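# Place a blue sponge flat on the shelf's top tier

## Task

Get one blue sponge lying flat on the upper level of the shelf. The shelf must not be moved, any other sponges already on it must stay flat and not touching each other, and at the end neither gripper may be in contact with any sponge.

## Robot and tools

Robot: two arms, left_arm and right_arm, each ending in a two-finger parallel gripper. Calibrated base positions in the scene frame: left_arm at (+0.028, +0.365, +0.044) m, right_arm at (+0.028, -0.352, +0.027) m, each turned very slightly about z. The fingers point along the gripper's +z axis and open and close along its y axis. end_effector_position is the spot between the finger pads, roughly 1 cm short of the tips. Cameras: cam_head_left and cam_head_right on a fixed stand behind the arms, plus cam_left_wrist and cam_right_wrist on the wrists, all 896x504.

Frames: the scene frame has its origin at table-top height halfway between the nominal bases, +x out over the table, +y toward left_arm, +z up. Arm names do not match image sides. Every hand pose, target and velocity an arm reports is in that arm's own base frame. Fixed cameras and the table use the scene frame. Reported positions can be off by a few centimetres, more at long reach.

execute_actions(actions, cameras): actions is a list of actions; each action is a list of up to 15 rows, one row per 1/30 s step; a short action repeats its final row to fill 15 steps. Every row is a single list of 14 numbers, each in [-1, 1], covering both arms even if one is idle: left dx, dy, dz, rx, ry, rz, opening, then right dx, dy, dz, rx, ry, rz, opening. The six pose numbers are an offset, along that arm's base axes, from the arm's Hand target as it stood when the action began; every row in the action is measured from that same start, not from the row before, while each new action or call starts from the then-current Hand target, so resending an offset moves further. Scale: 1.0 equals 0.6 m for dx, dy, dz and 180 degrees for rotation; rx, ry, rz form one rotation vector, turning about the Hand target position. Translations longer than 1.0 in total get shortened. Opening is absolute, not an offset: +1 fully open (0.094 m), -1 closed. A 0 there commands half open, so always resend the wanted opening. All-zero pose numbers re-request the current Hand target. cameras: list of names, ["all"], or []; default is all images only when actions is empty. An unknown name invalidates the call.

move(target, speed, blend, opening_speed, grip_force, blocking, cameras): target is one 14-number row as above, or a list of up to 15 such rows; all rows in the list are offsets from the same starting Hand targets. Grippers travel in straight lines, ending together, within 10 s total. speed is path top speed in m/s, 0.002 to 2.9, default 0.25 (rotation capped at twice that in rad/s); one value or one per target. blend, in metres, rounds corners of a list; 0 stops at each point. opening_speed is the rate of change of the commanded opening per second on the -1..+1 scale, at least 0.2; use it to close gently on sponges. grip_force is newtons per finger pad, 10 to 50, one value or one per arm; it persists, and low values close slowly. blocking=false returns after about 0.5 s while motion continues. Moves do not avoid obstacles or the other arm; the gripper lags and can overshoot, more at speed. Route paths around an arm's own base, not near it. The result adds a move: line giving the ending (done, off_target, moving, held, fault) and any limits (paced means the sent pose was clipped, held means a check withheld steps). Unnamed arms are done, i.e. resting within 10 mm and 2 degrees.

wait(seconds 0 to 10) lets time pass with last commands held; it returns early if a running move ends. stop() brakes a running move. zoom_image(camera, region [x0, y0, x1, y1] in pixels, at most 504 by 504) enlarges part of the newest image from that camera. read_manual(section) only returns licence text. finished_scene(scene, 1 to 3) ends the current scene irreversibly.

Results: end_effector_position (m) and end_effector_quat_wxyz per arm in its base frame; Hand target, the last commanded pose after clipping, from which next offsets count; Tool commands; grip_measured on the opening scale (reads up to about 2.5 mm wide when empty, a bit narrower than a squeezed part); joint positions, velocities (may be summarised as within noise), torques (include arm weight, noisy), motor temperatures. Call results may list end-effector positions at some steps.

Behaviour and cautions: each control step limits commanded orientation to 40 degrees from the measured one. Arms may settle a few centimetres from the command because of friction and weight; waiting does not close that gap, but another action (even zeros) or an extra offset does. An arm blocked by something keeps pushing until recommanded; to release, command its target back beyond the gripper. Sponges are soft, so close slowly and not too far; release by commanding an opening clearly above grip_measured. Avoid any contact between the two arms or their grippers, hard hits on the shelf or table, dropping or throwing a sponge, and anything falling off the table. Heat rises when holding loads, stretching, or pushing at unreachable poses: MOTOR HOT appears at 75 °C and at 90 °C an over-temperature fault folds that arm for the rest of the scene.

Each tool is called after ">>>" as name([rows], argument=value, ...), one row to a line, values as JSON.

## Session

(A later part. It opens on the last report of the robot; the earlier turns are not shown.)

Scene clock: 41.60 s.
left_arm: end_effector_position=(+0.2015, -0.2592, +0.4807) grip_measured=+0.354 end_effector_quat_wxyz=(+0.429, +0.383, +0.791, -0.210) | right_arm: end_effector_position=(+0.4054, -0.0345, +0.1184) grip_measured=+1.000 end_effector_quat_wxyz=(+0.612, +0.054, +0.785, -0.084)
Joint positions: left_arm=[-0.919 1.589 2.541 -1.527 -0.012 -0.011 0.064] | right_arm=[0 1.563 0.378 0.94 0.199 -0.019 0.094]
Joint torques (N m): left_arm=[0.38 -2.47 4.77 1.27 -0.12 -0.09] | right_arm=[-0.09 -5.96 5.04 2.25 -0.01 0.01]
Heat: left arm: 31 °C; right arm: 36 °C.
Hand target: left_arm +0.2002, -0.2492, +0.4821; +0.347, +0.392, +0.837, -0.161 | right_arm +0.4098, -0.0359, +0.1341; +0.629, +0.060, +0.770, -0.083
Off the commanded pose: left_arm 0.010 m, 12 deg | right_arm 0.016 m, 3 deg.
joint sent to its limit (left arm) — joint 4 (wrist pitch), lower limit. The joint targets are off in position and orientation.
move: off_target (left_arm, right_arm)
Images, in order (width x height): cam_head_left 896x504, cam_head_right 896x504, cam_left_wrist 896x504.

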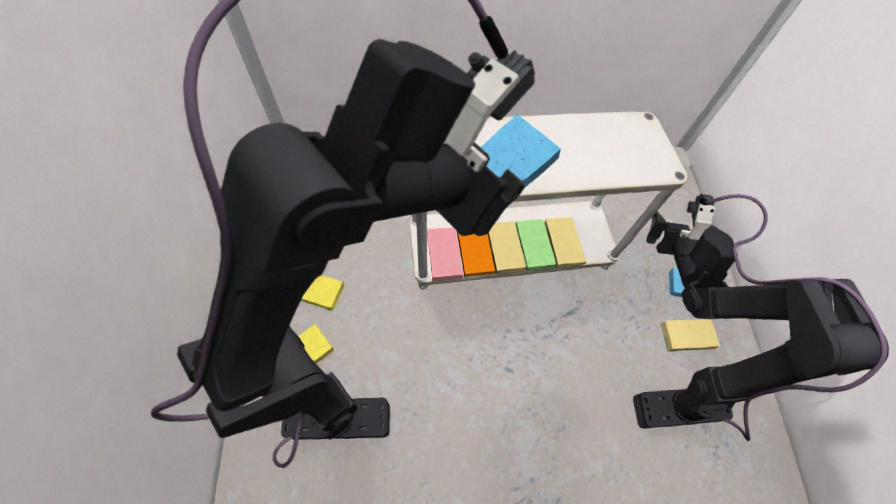

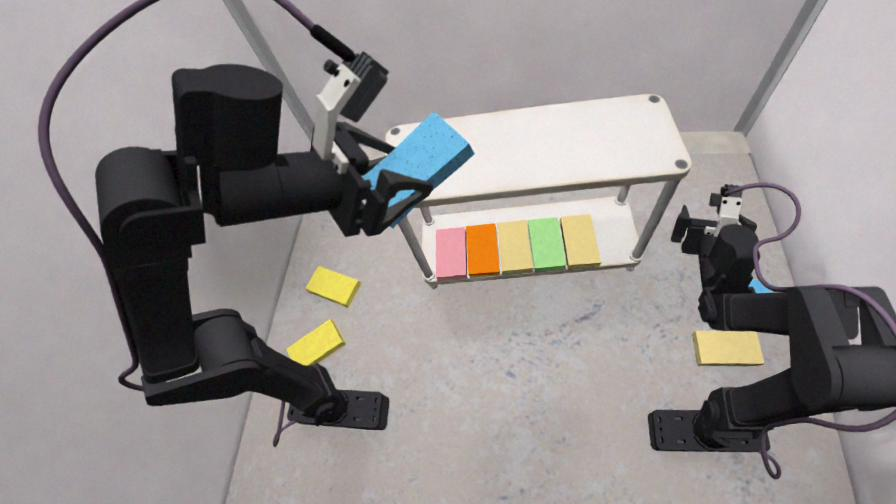

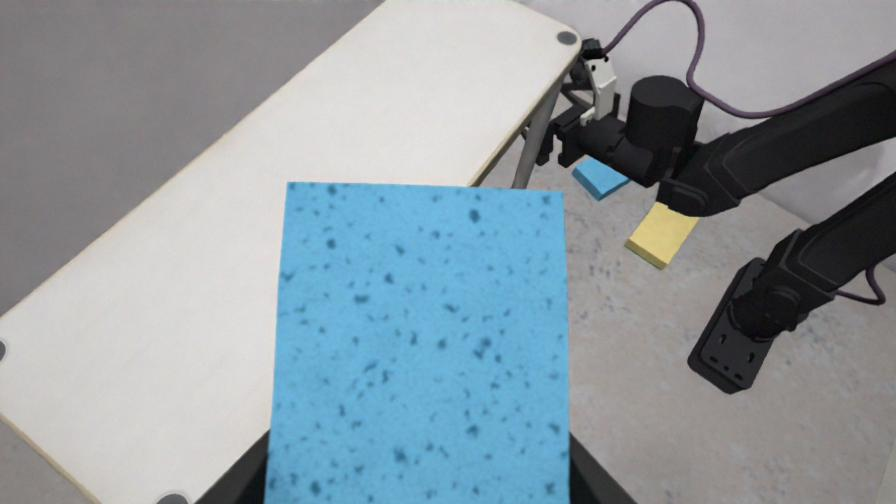

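>>> move([
  [0.23,-0.035,-0.03,0,0,-0.065,0.25,0,0,0,0,0,0,1],
  [0.317,-0.035,-0.12,0,0,-0.065,0.25,0,0,0,0,0,0,1],
], blend=[0.02,0], speed=0.2, cameras=["cam_head_left","cam_head_right","cam_left_wrist"])

Scene clock: 44.70 s.
left_arm: end_effector_position=(+0.3892, -0.2620, +0.3815) grip_measured=+0.354 end_effector_quat_wxyz=(+0.361, +0.436, +0.800, -0.196) | right_arm: end_effector_position=(+0.4054, -0.0345, +0.1184) grip_measured=+1.000 end_effector_quat_wxyz=(+0.612, +0.054, +0.785, -0.084)
Joint positions: left_arm=[-0.442 2.11 2.829 -1.524 0.406 0.391 0.064] | right_arm=[0 1.563 0.378 0.94 0.199 -0.019 0.094]
Joint torques (N m): left_arm=[0.25 -8.09 6.26 1.89 0.43 0.05] | right_arm=[-0.09 -5.97 5.04 2.25 -0.02 0]
Heat: left arm: 31 °C; right arm: 36 °C.
Hand target: left_arm +0.3904, -0.2702, +0.4101; +0.329, +0.475, +0.793, -0.196 | right_arm +0.4098, -0.0359, +0.1341; +0.629, +0.060, +0.770, -0.083
Off the commanded pose: left_arm 0.030 m, 6 deg | right_arm 0.016 m, 3 deg.
elbow stopped short (left arm): the move would have taken joint 3 (elbow) straighter than the controller allows.
move: off_target (left_arm, right_arm)
Images, in order (width x height): cam_head_left 896x504, cam_head_right 896x504, cam_left_wrist 896x504.

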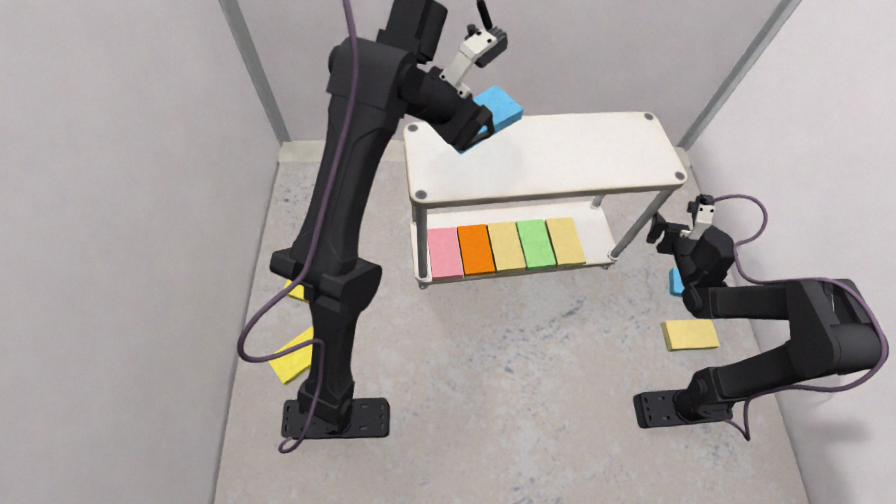

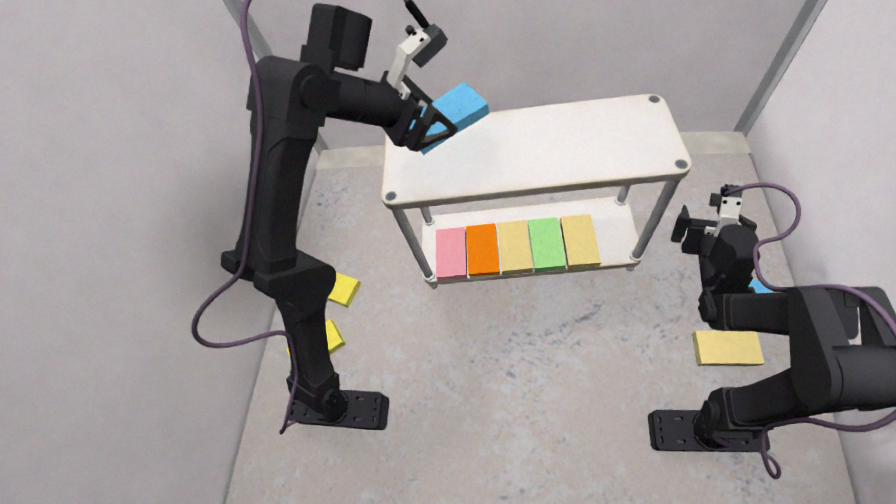

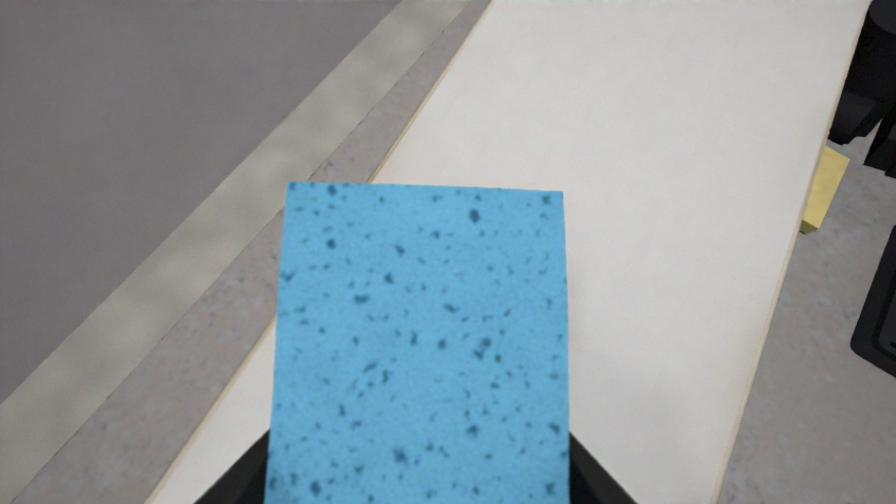

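>>> move(target=[-0.013,-0.008,-0.115,0,0,0,0.25,0,0,0,0,0,0,1], speed=0.1, cameras=["cam_head_left","cam_head_right","cam_left_wrist"])

Scene clock: 47.37 s.
left_arm: end_effector_position=(+0.3897, -0.2699, +0.3270) grip_measured=+0.354 end_effector_quat_wxyz=(+0.309, +0.469, +0.805, -0.192) | right_arm: end_effector_position=(+0.4054, -0.0345, +0.1184) grip_measured=+1.000 end_effector_quat_wxyz=(+0.612, +0.054, +0.785, -0.084)
Joint positions: left_arm=[-0.456 2.008 2.446 -1.369 0.409 0.463 0.064] | right_arm=[0 1.563 0.378 0.94 0.199 -0.019 0.094]
Joint torques (N m): left_arm=[-0.58 -10.11 3.03 1.48 0.2 0.01] | right_arm=[-0.1 -5.96 5.05 2.25 -0.01 0]
Heat: left arm: 31 °C; right arm: 36 °C.
Hand target: left_arm +0.3826, -0.2750, +0.3411; +0.329, +0.475, +0.793, -0.196 | right_arm +0.4098, -0.0359, +0.1341; +0.629, +0.060, +0.770, -0.083
Off the commanded pose: left_arm 0.017 m, 3 deg | right_arm 0.016 m, 3 deg.
move: off_target (left_arm, right_arm)
Images, in order (width x height): cam_head_left 896x504, cam_head_right 896x504, cam_left_wrist 896x504.

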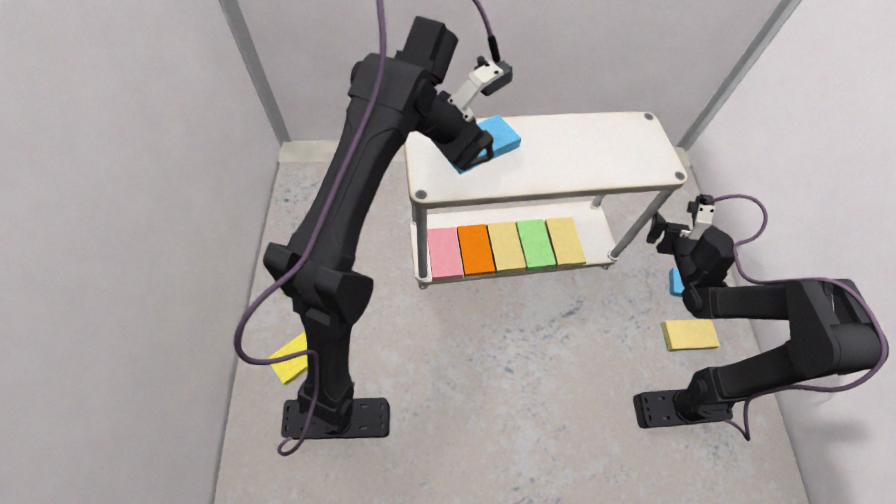

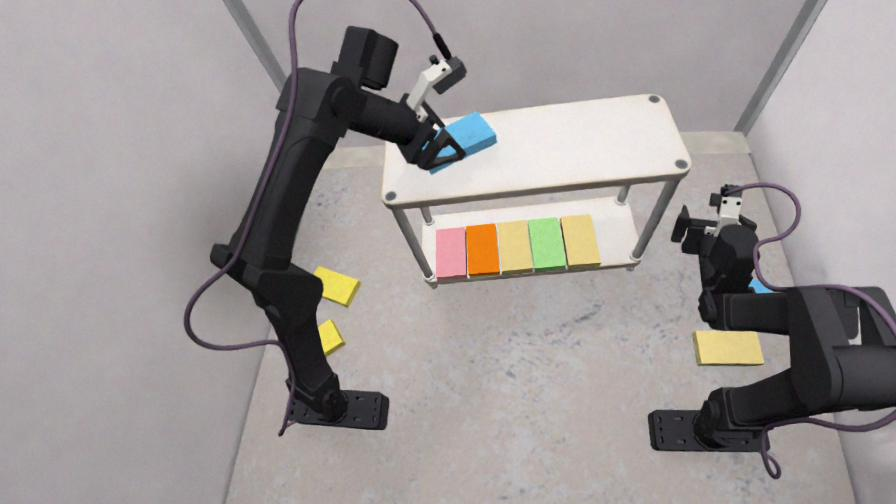

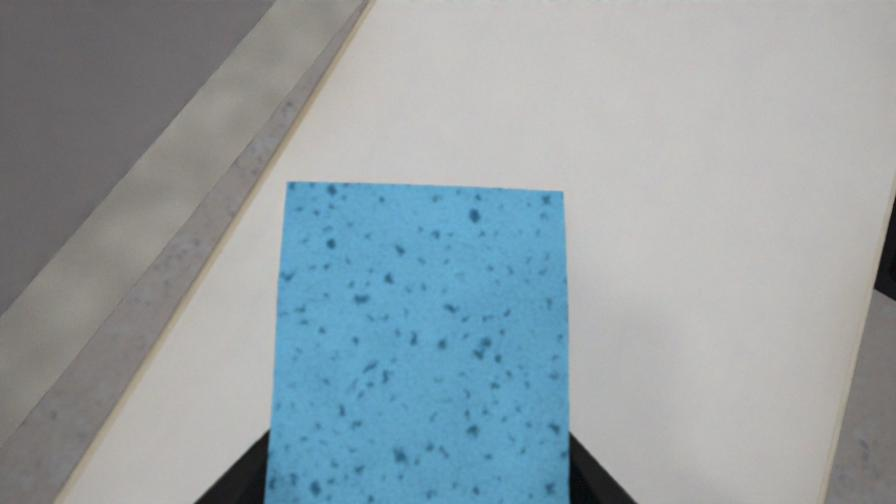

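>>> move([
  [-0.033,-0.008,0,0,0,0,0.25,0,0,0,0,0,0,1],
  [-0.033,-0.008,-0.02,0,0,0,0.25,0,0,0,0,0,0,1],
], speed=0.06, cameras=["cam_head_left","cam_head_right","cam_left_wrist"])

>>> zoom_image(camera="cam_head_right", region=[370, 80, 570, 210])

Scene clock: 49.33 s.
left_arm: end_effector_position=(+0.3687, -0.2776, +0.3283) grip_measured=+0.354 end_effector_quat_wxyz=(+0.327, +0.472, +0.795, -0.196) | right_arm: end_effector_position=(+0.4054, -0.0345, +0.1184) grip_measured=+1.000 end_effector_quat_wxyz=(+0.612, +0.054, +0.785, -0.084)
Joint positions: left_arm=[-0.496 1.856 2.196 -1.217 0.396 0.43 0.064] | right_arm=[0 1.563 0.378 0.94 0.199 -0.019 0.094]
Joint torques (N m): left_arm=[-0.35 -8.14 2.85 1.39 0.07 -0.08] | right_arm=[-0.09 -5.97 5.04 2.25 -0.01 0.01]
Heat: left arm: 31 °C; right arm: 36 °C.
Hand target: left_arm +0.3628, -0.2798, +0.3291; +0.329, +0.475, +0.793, -0.196 | right_arm +0.4098, -0.0359, +0.1341; +0.629, +0.060, +0.770, -0.083
Off the commanded pose: left_arm 0.006 m, 0 deg | right_arm 0.016 m, 3 deg.
move: off_target (right_arm)
Images, in order (width x height): cam_head_left 896x504, cam_head_right 896x504, cam_left_wrist 896x504.

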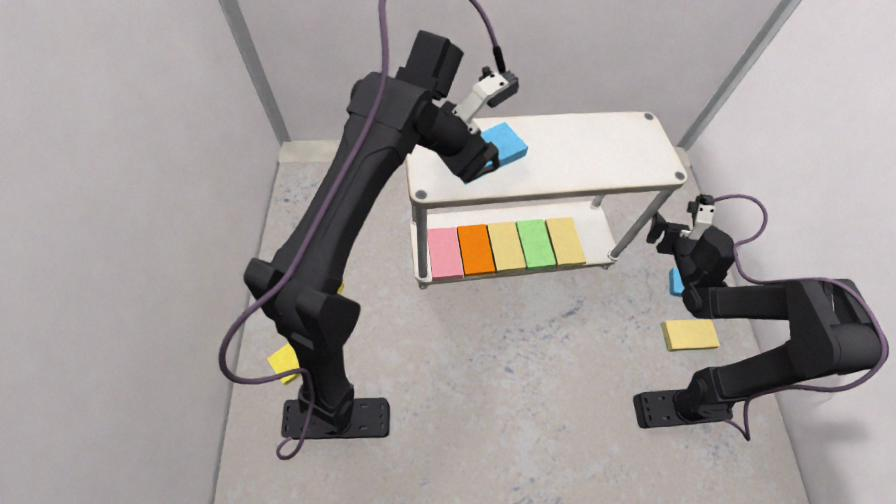

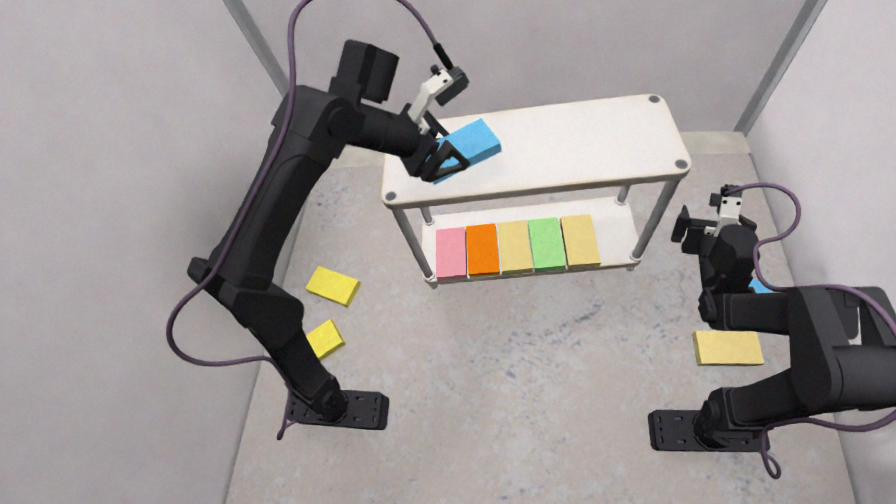

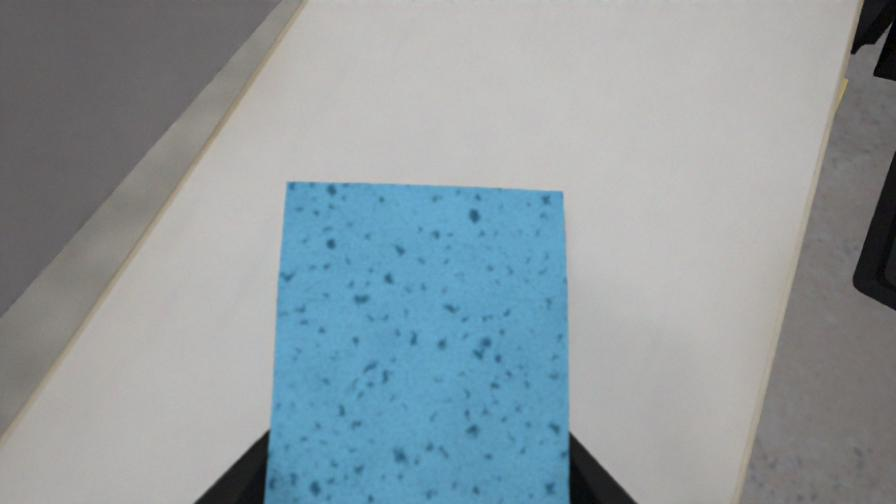

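Scaled by 2.520 from the camera's 896x504 image, which has a finer 1280x720 frame.

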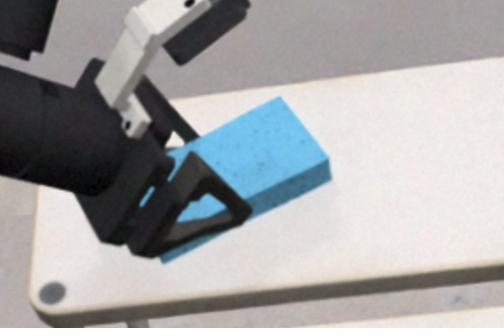

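>>> move(target=[0,0,-0.013,0,0,0,0.25,0,0,0,0,0,0,1], speed=0.04, cameras=["cam_head_right","cam_left_wrist"])

>>> zoom_image(camera="cam_head_right", region=[370, 80, 570, 210])

Scene clock: 50.50 s.
left_arm: end_effector_position=(+0.3686, -0.2775, +0.3294) grip_measured=+0.354 end_effector_quat_wxyz=(+0.339, +0.470, +0.791, -0.196) | right_arm: end_effector_position=(+0.4054, -0.0345, +0.1184) grip_measured=+1.000 end_effector_quat_wxyz=(+0.612, +0.054, +0.785, -0.084)
Joint positions: left_arm=[-0.496 1.822 2.136 -1.164 0.396 0.426 0.064] | right_arm=[0 1.563 0.378 0.94 0.199 -0.019 0.094]
Joint torques (N m): left_arm=[-0.4 -7.24 2.59 1.32 0.08 -0.07] | right_arm=[-0.1 -5.96 5.05 2.25 -0.01 0]
Motor temperatures (°C): left_arm=[26 30 31 28 25 27 29] | right_arm=[28 32 28 37 27 28 28]
Heat: left arm: 31 °C; right arm: 37 °C.
Hand target: left_arm +0.3628, -0.2798, +0.3213; +0.329, +0.475, +0.793, -0.196 | right_arm +0.4098, -0.0359, +0.1341; +0.629, +0.060, +0.770, -0.083
Off the commanded pose: left_arm 0.010 m, 1 deg | right_arm 0.016 m, 3 deg.
move: off_target (right_arm)
Images, in order (width x height): cam_head_right 896x504, cam_left_wrist 896x504.

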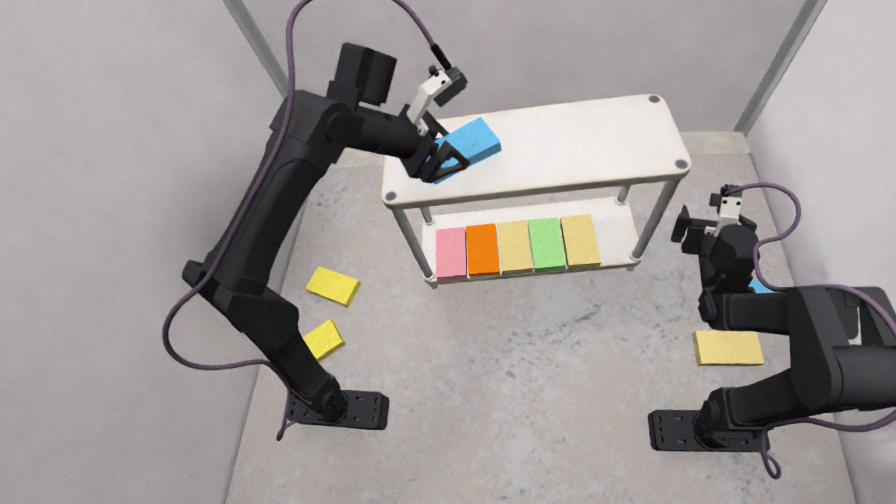

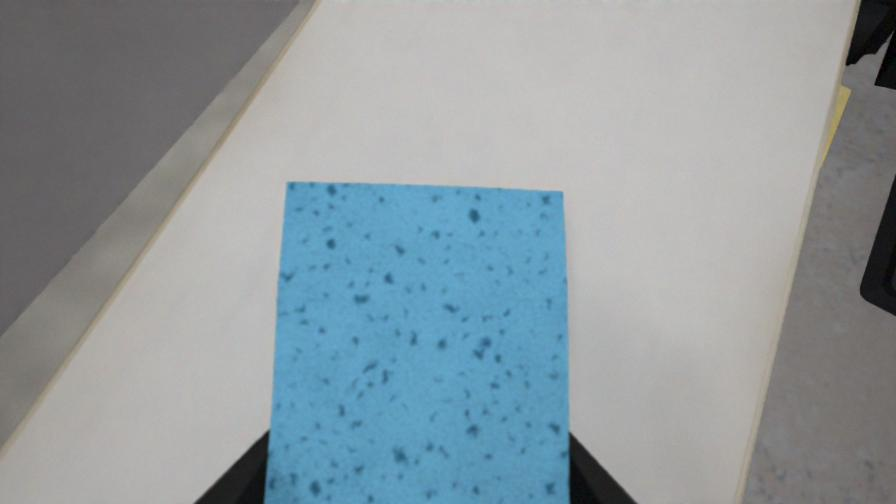

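Scaled by 2.520 from the camera's 896x504 image, which has a finer 1280x720 frame.

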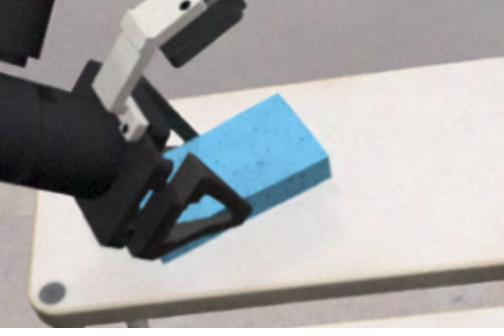

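>>> move(target=[0,0,0.004,0.021,0.0105,0,0.25,0,0,0,0,0,0,1], speed=0.05, cameras=["cam_head_right"])

>>> zoom_image(camera="cam_head_right", region=[370, 80, 570, 210])

Scene clock: 53.67 s.
left_arm: end_effector_position=(+0.3698, -0.2798, +0.3279) grip_measured=+0.354 end_effector_quat_wxyz=(+0.319, +0.472, +0.801, -0.184) | right_arm: end_effector_position=(+0.4054, -0.0345, +0.1184) grip_measured=+1.000 end_effector_quat_wxyz=(+0.612, +0.054, +0.785, -0.084)
Joint positions: left_arm=[-0.511 1.892 2.265 -1.266 0.363 0.426 0.064] | right_arm=[0 1.563 0.378 0.94 0.199 -0.019 0.094]
Joint torques (N m): left_arm=[-0.46 -5.79 7.41 0.74 -0.03 0.08] | right_arm=[-0.09 -5.96 5.05 2.25 -0.01 0]
Heat: left arm: 31 °C; right arm: 37 °C.
Hand target: left_arm +0.3628, -0.2798, +0.3237; +0.300, +0.482, +0.804, -0.177 | right_arm +0.4098, -0.0359, +0.1341; +0.629, +0.060, +0.770, -0.083
Off the commanded pose: left_arm 0.008 m, 3 deg | right_arm 0.016 m, 3 deg.
move: off_target (left_arm, right_arm)
Images, in order (width x height): cam_head_right 896x504.

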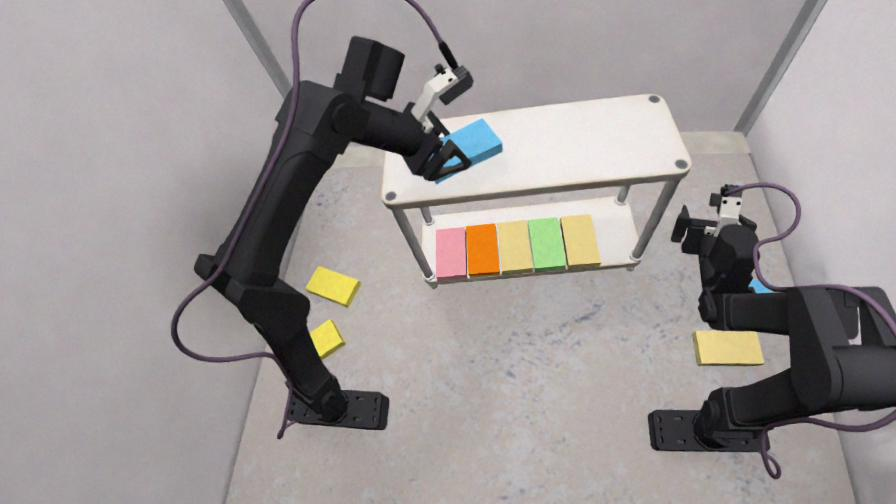

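Scaled by 2.520 from the camera's 896x504 image, which has a finer 1280x720 frame.

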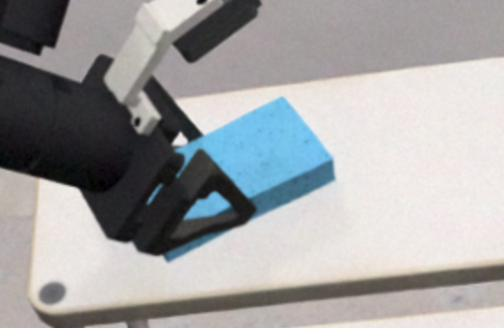

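>>> move([
  [0,0,-0.004,0,0,0,0.25,0,0,0,0,0,0,1],
  [0,0,-0.004,0,0,0,0.9,0,0,0,0,0,0,1],
  [-0.08,0.12,0.13,0,0,0,0.9,0,0,0,0,0,0,1],
  [-0.2,0.25,0.2,0,0,0,0.9,0,0,0,0,0,0,1],
], speed=[0.05,0.05,0.1,0.25], blend=[0,0,0.02,0], opening_speed=0.7, cameras=["all"])

>>> zoom_image(camera="cam_head_right", region=[370, 80, 570, 210])

Scene clock: 59.27 s.
left_arm: end_effector_position=(+0.2507, -0.1276, +0.4483) grip_measured=+0.898 end_effector_quat_wxyz=(+0.444, +0.431, +0.774, -0.139) | right_arm: end_effector_position=(+0.4054, -0.0345, +0.1184) grip_measured=+1.000 end_effector_quat_wxyz=(+0.612, +0.054, +0.785, -0.084)
Joint positions: left_arm=[-0.14 1.388 2.199 -1.533 0.537 0.628 0.089] | right_arm=[0 1.563 0.378 0.94 0.199 -0.019 0.094]
Joint torques (N m): left_arm=[0.47 -1.48 2.5 1.14 0.48 0.04] | right_arm=[-0.1 -5.96 5.05 2.25 -0.01 0.01]
Heat: left arm: 31 °C; right arm: 37 °C.
Hand target: left_arm +0.2428, -0.1298, +0.4437; +0.300, +0.482, +0.804, -0.177 | right_arm +0.4098, -0.0359, +0.1341; +0.629, +0.060, +0.770, -0.083
Off the commanded pose: left_arm 0.009 m, 18 deg | right_arm 0.016 m, 3 deg.
joint sent to its limit (left arm) — joint 4 (wrist pitch), lower limit. The joint targets are off in position and orientation.
move: off_target (left_arm, right_arm); target 2's new opening was sent with left_arm's hand 0.010 m and 3 deg from that target

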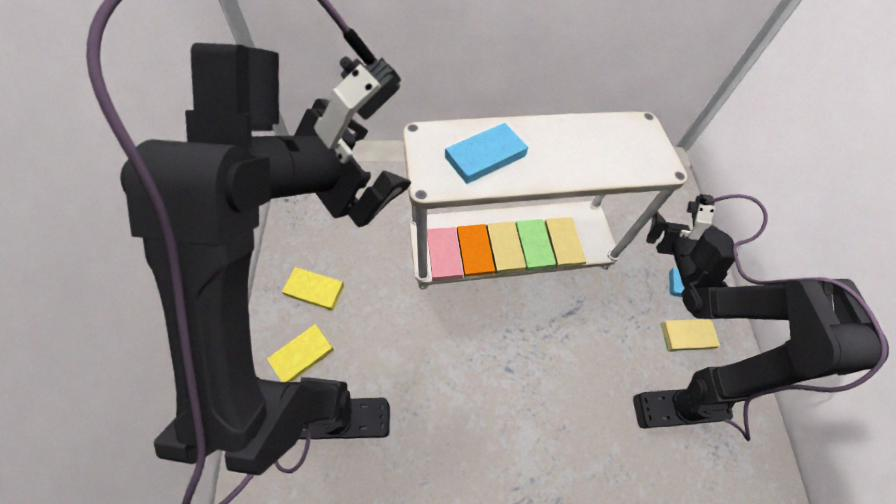

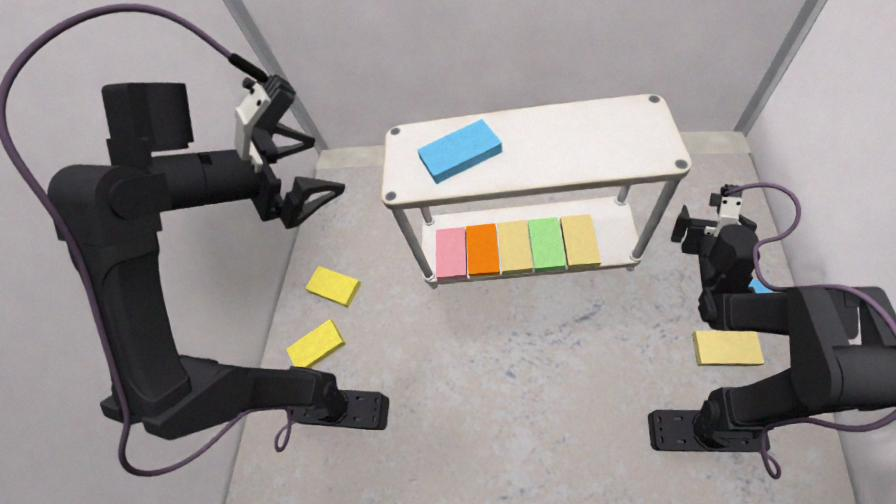

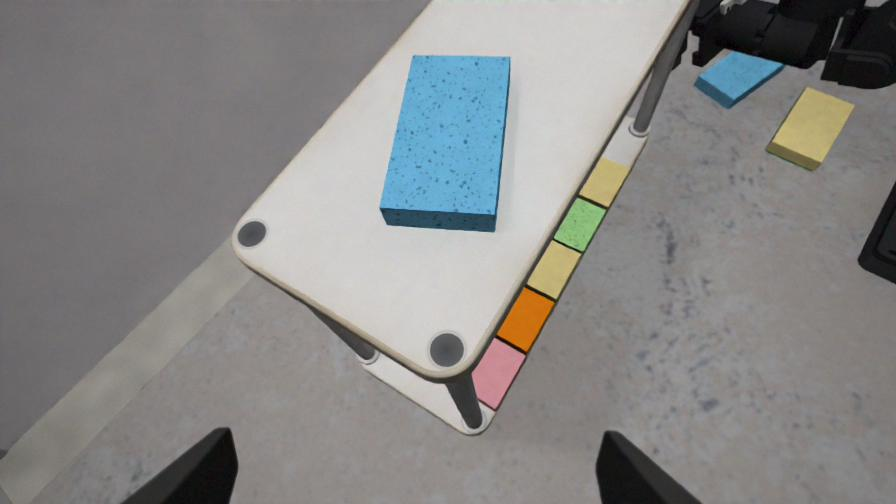

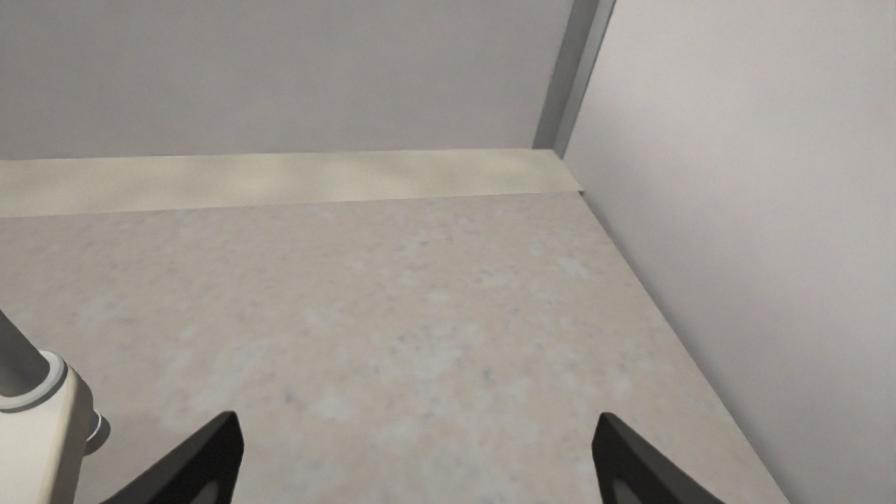

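Scaled by 2.520 from the camera's 896x504 image, which has a finer 1280x720 frame.

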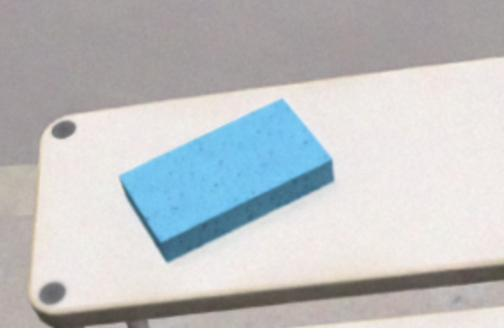

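Flat and done.

>>> finished_scene(scene=2)

The scene is finished: the task was done.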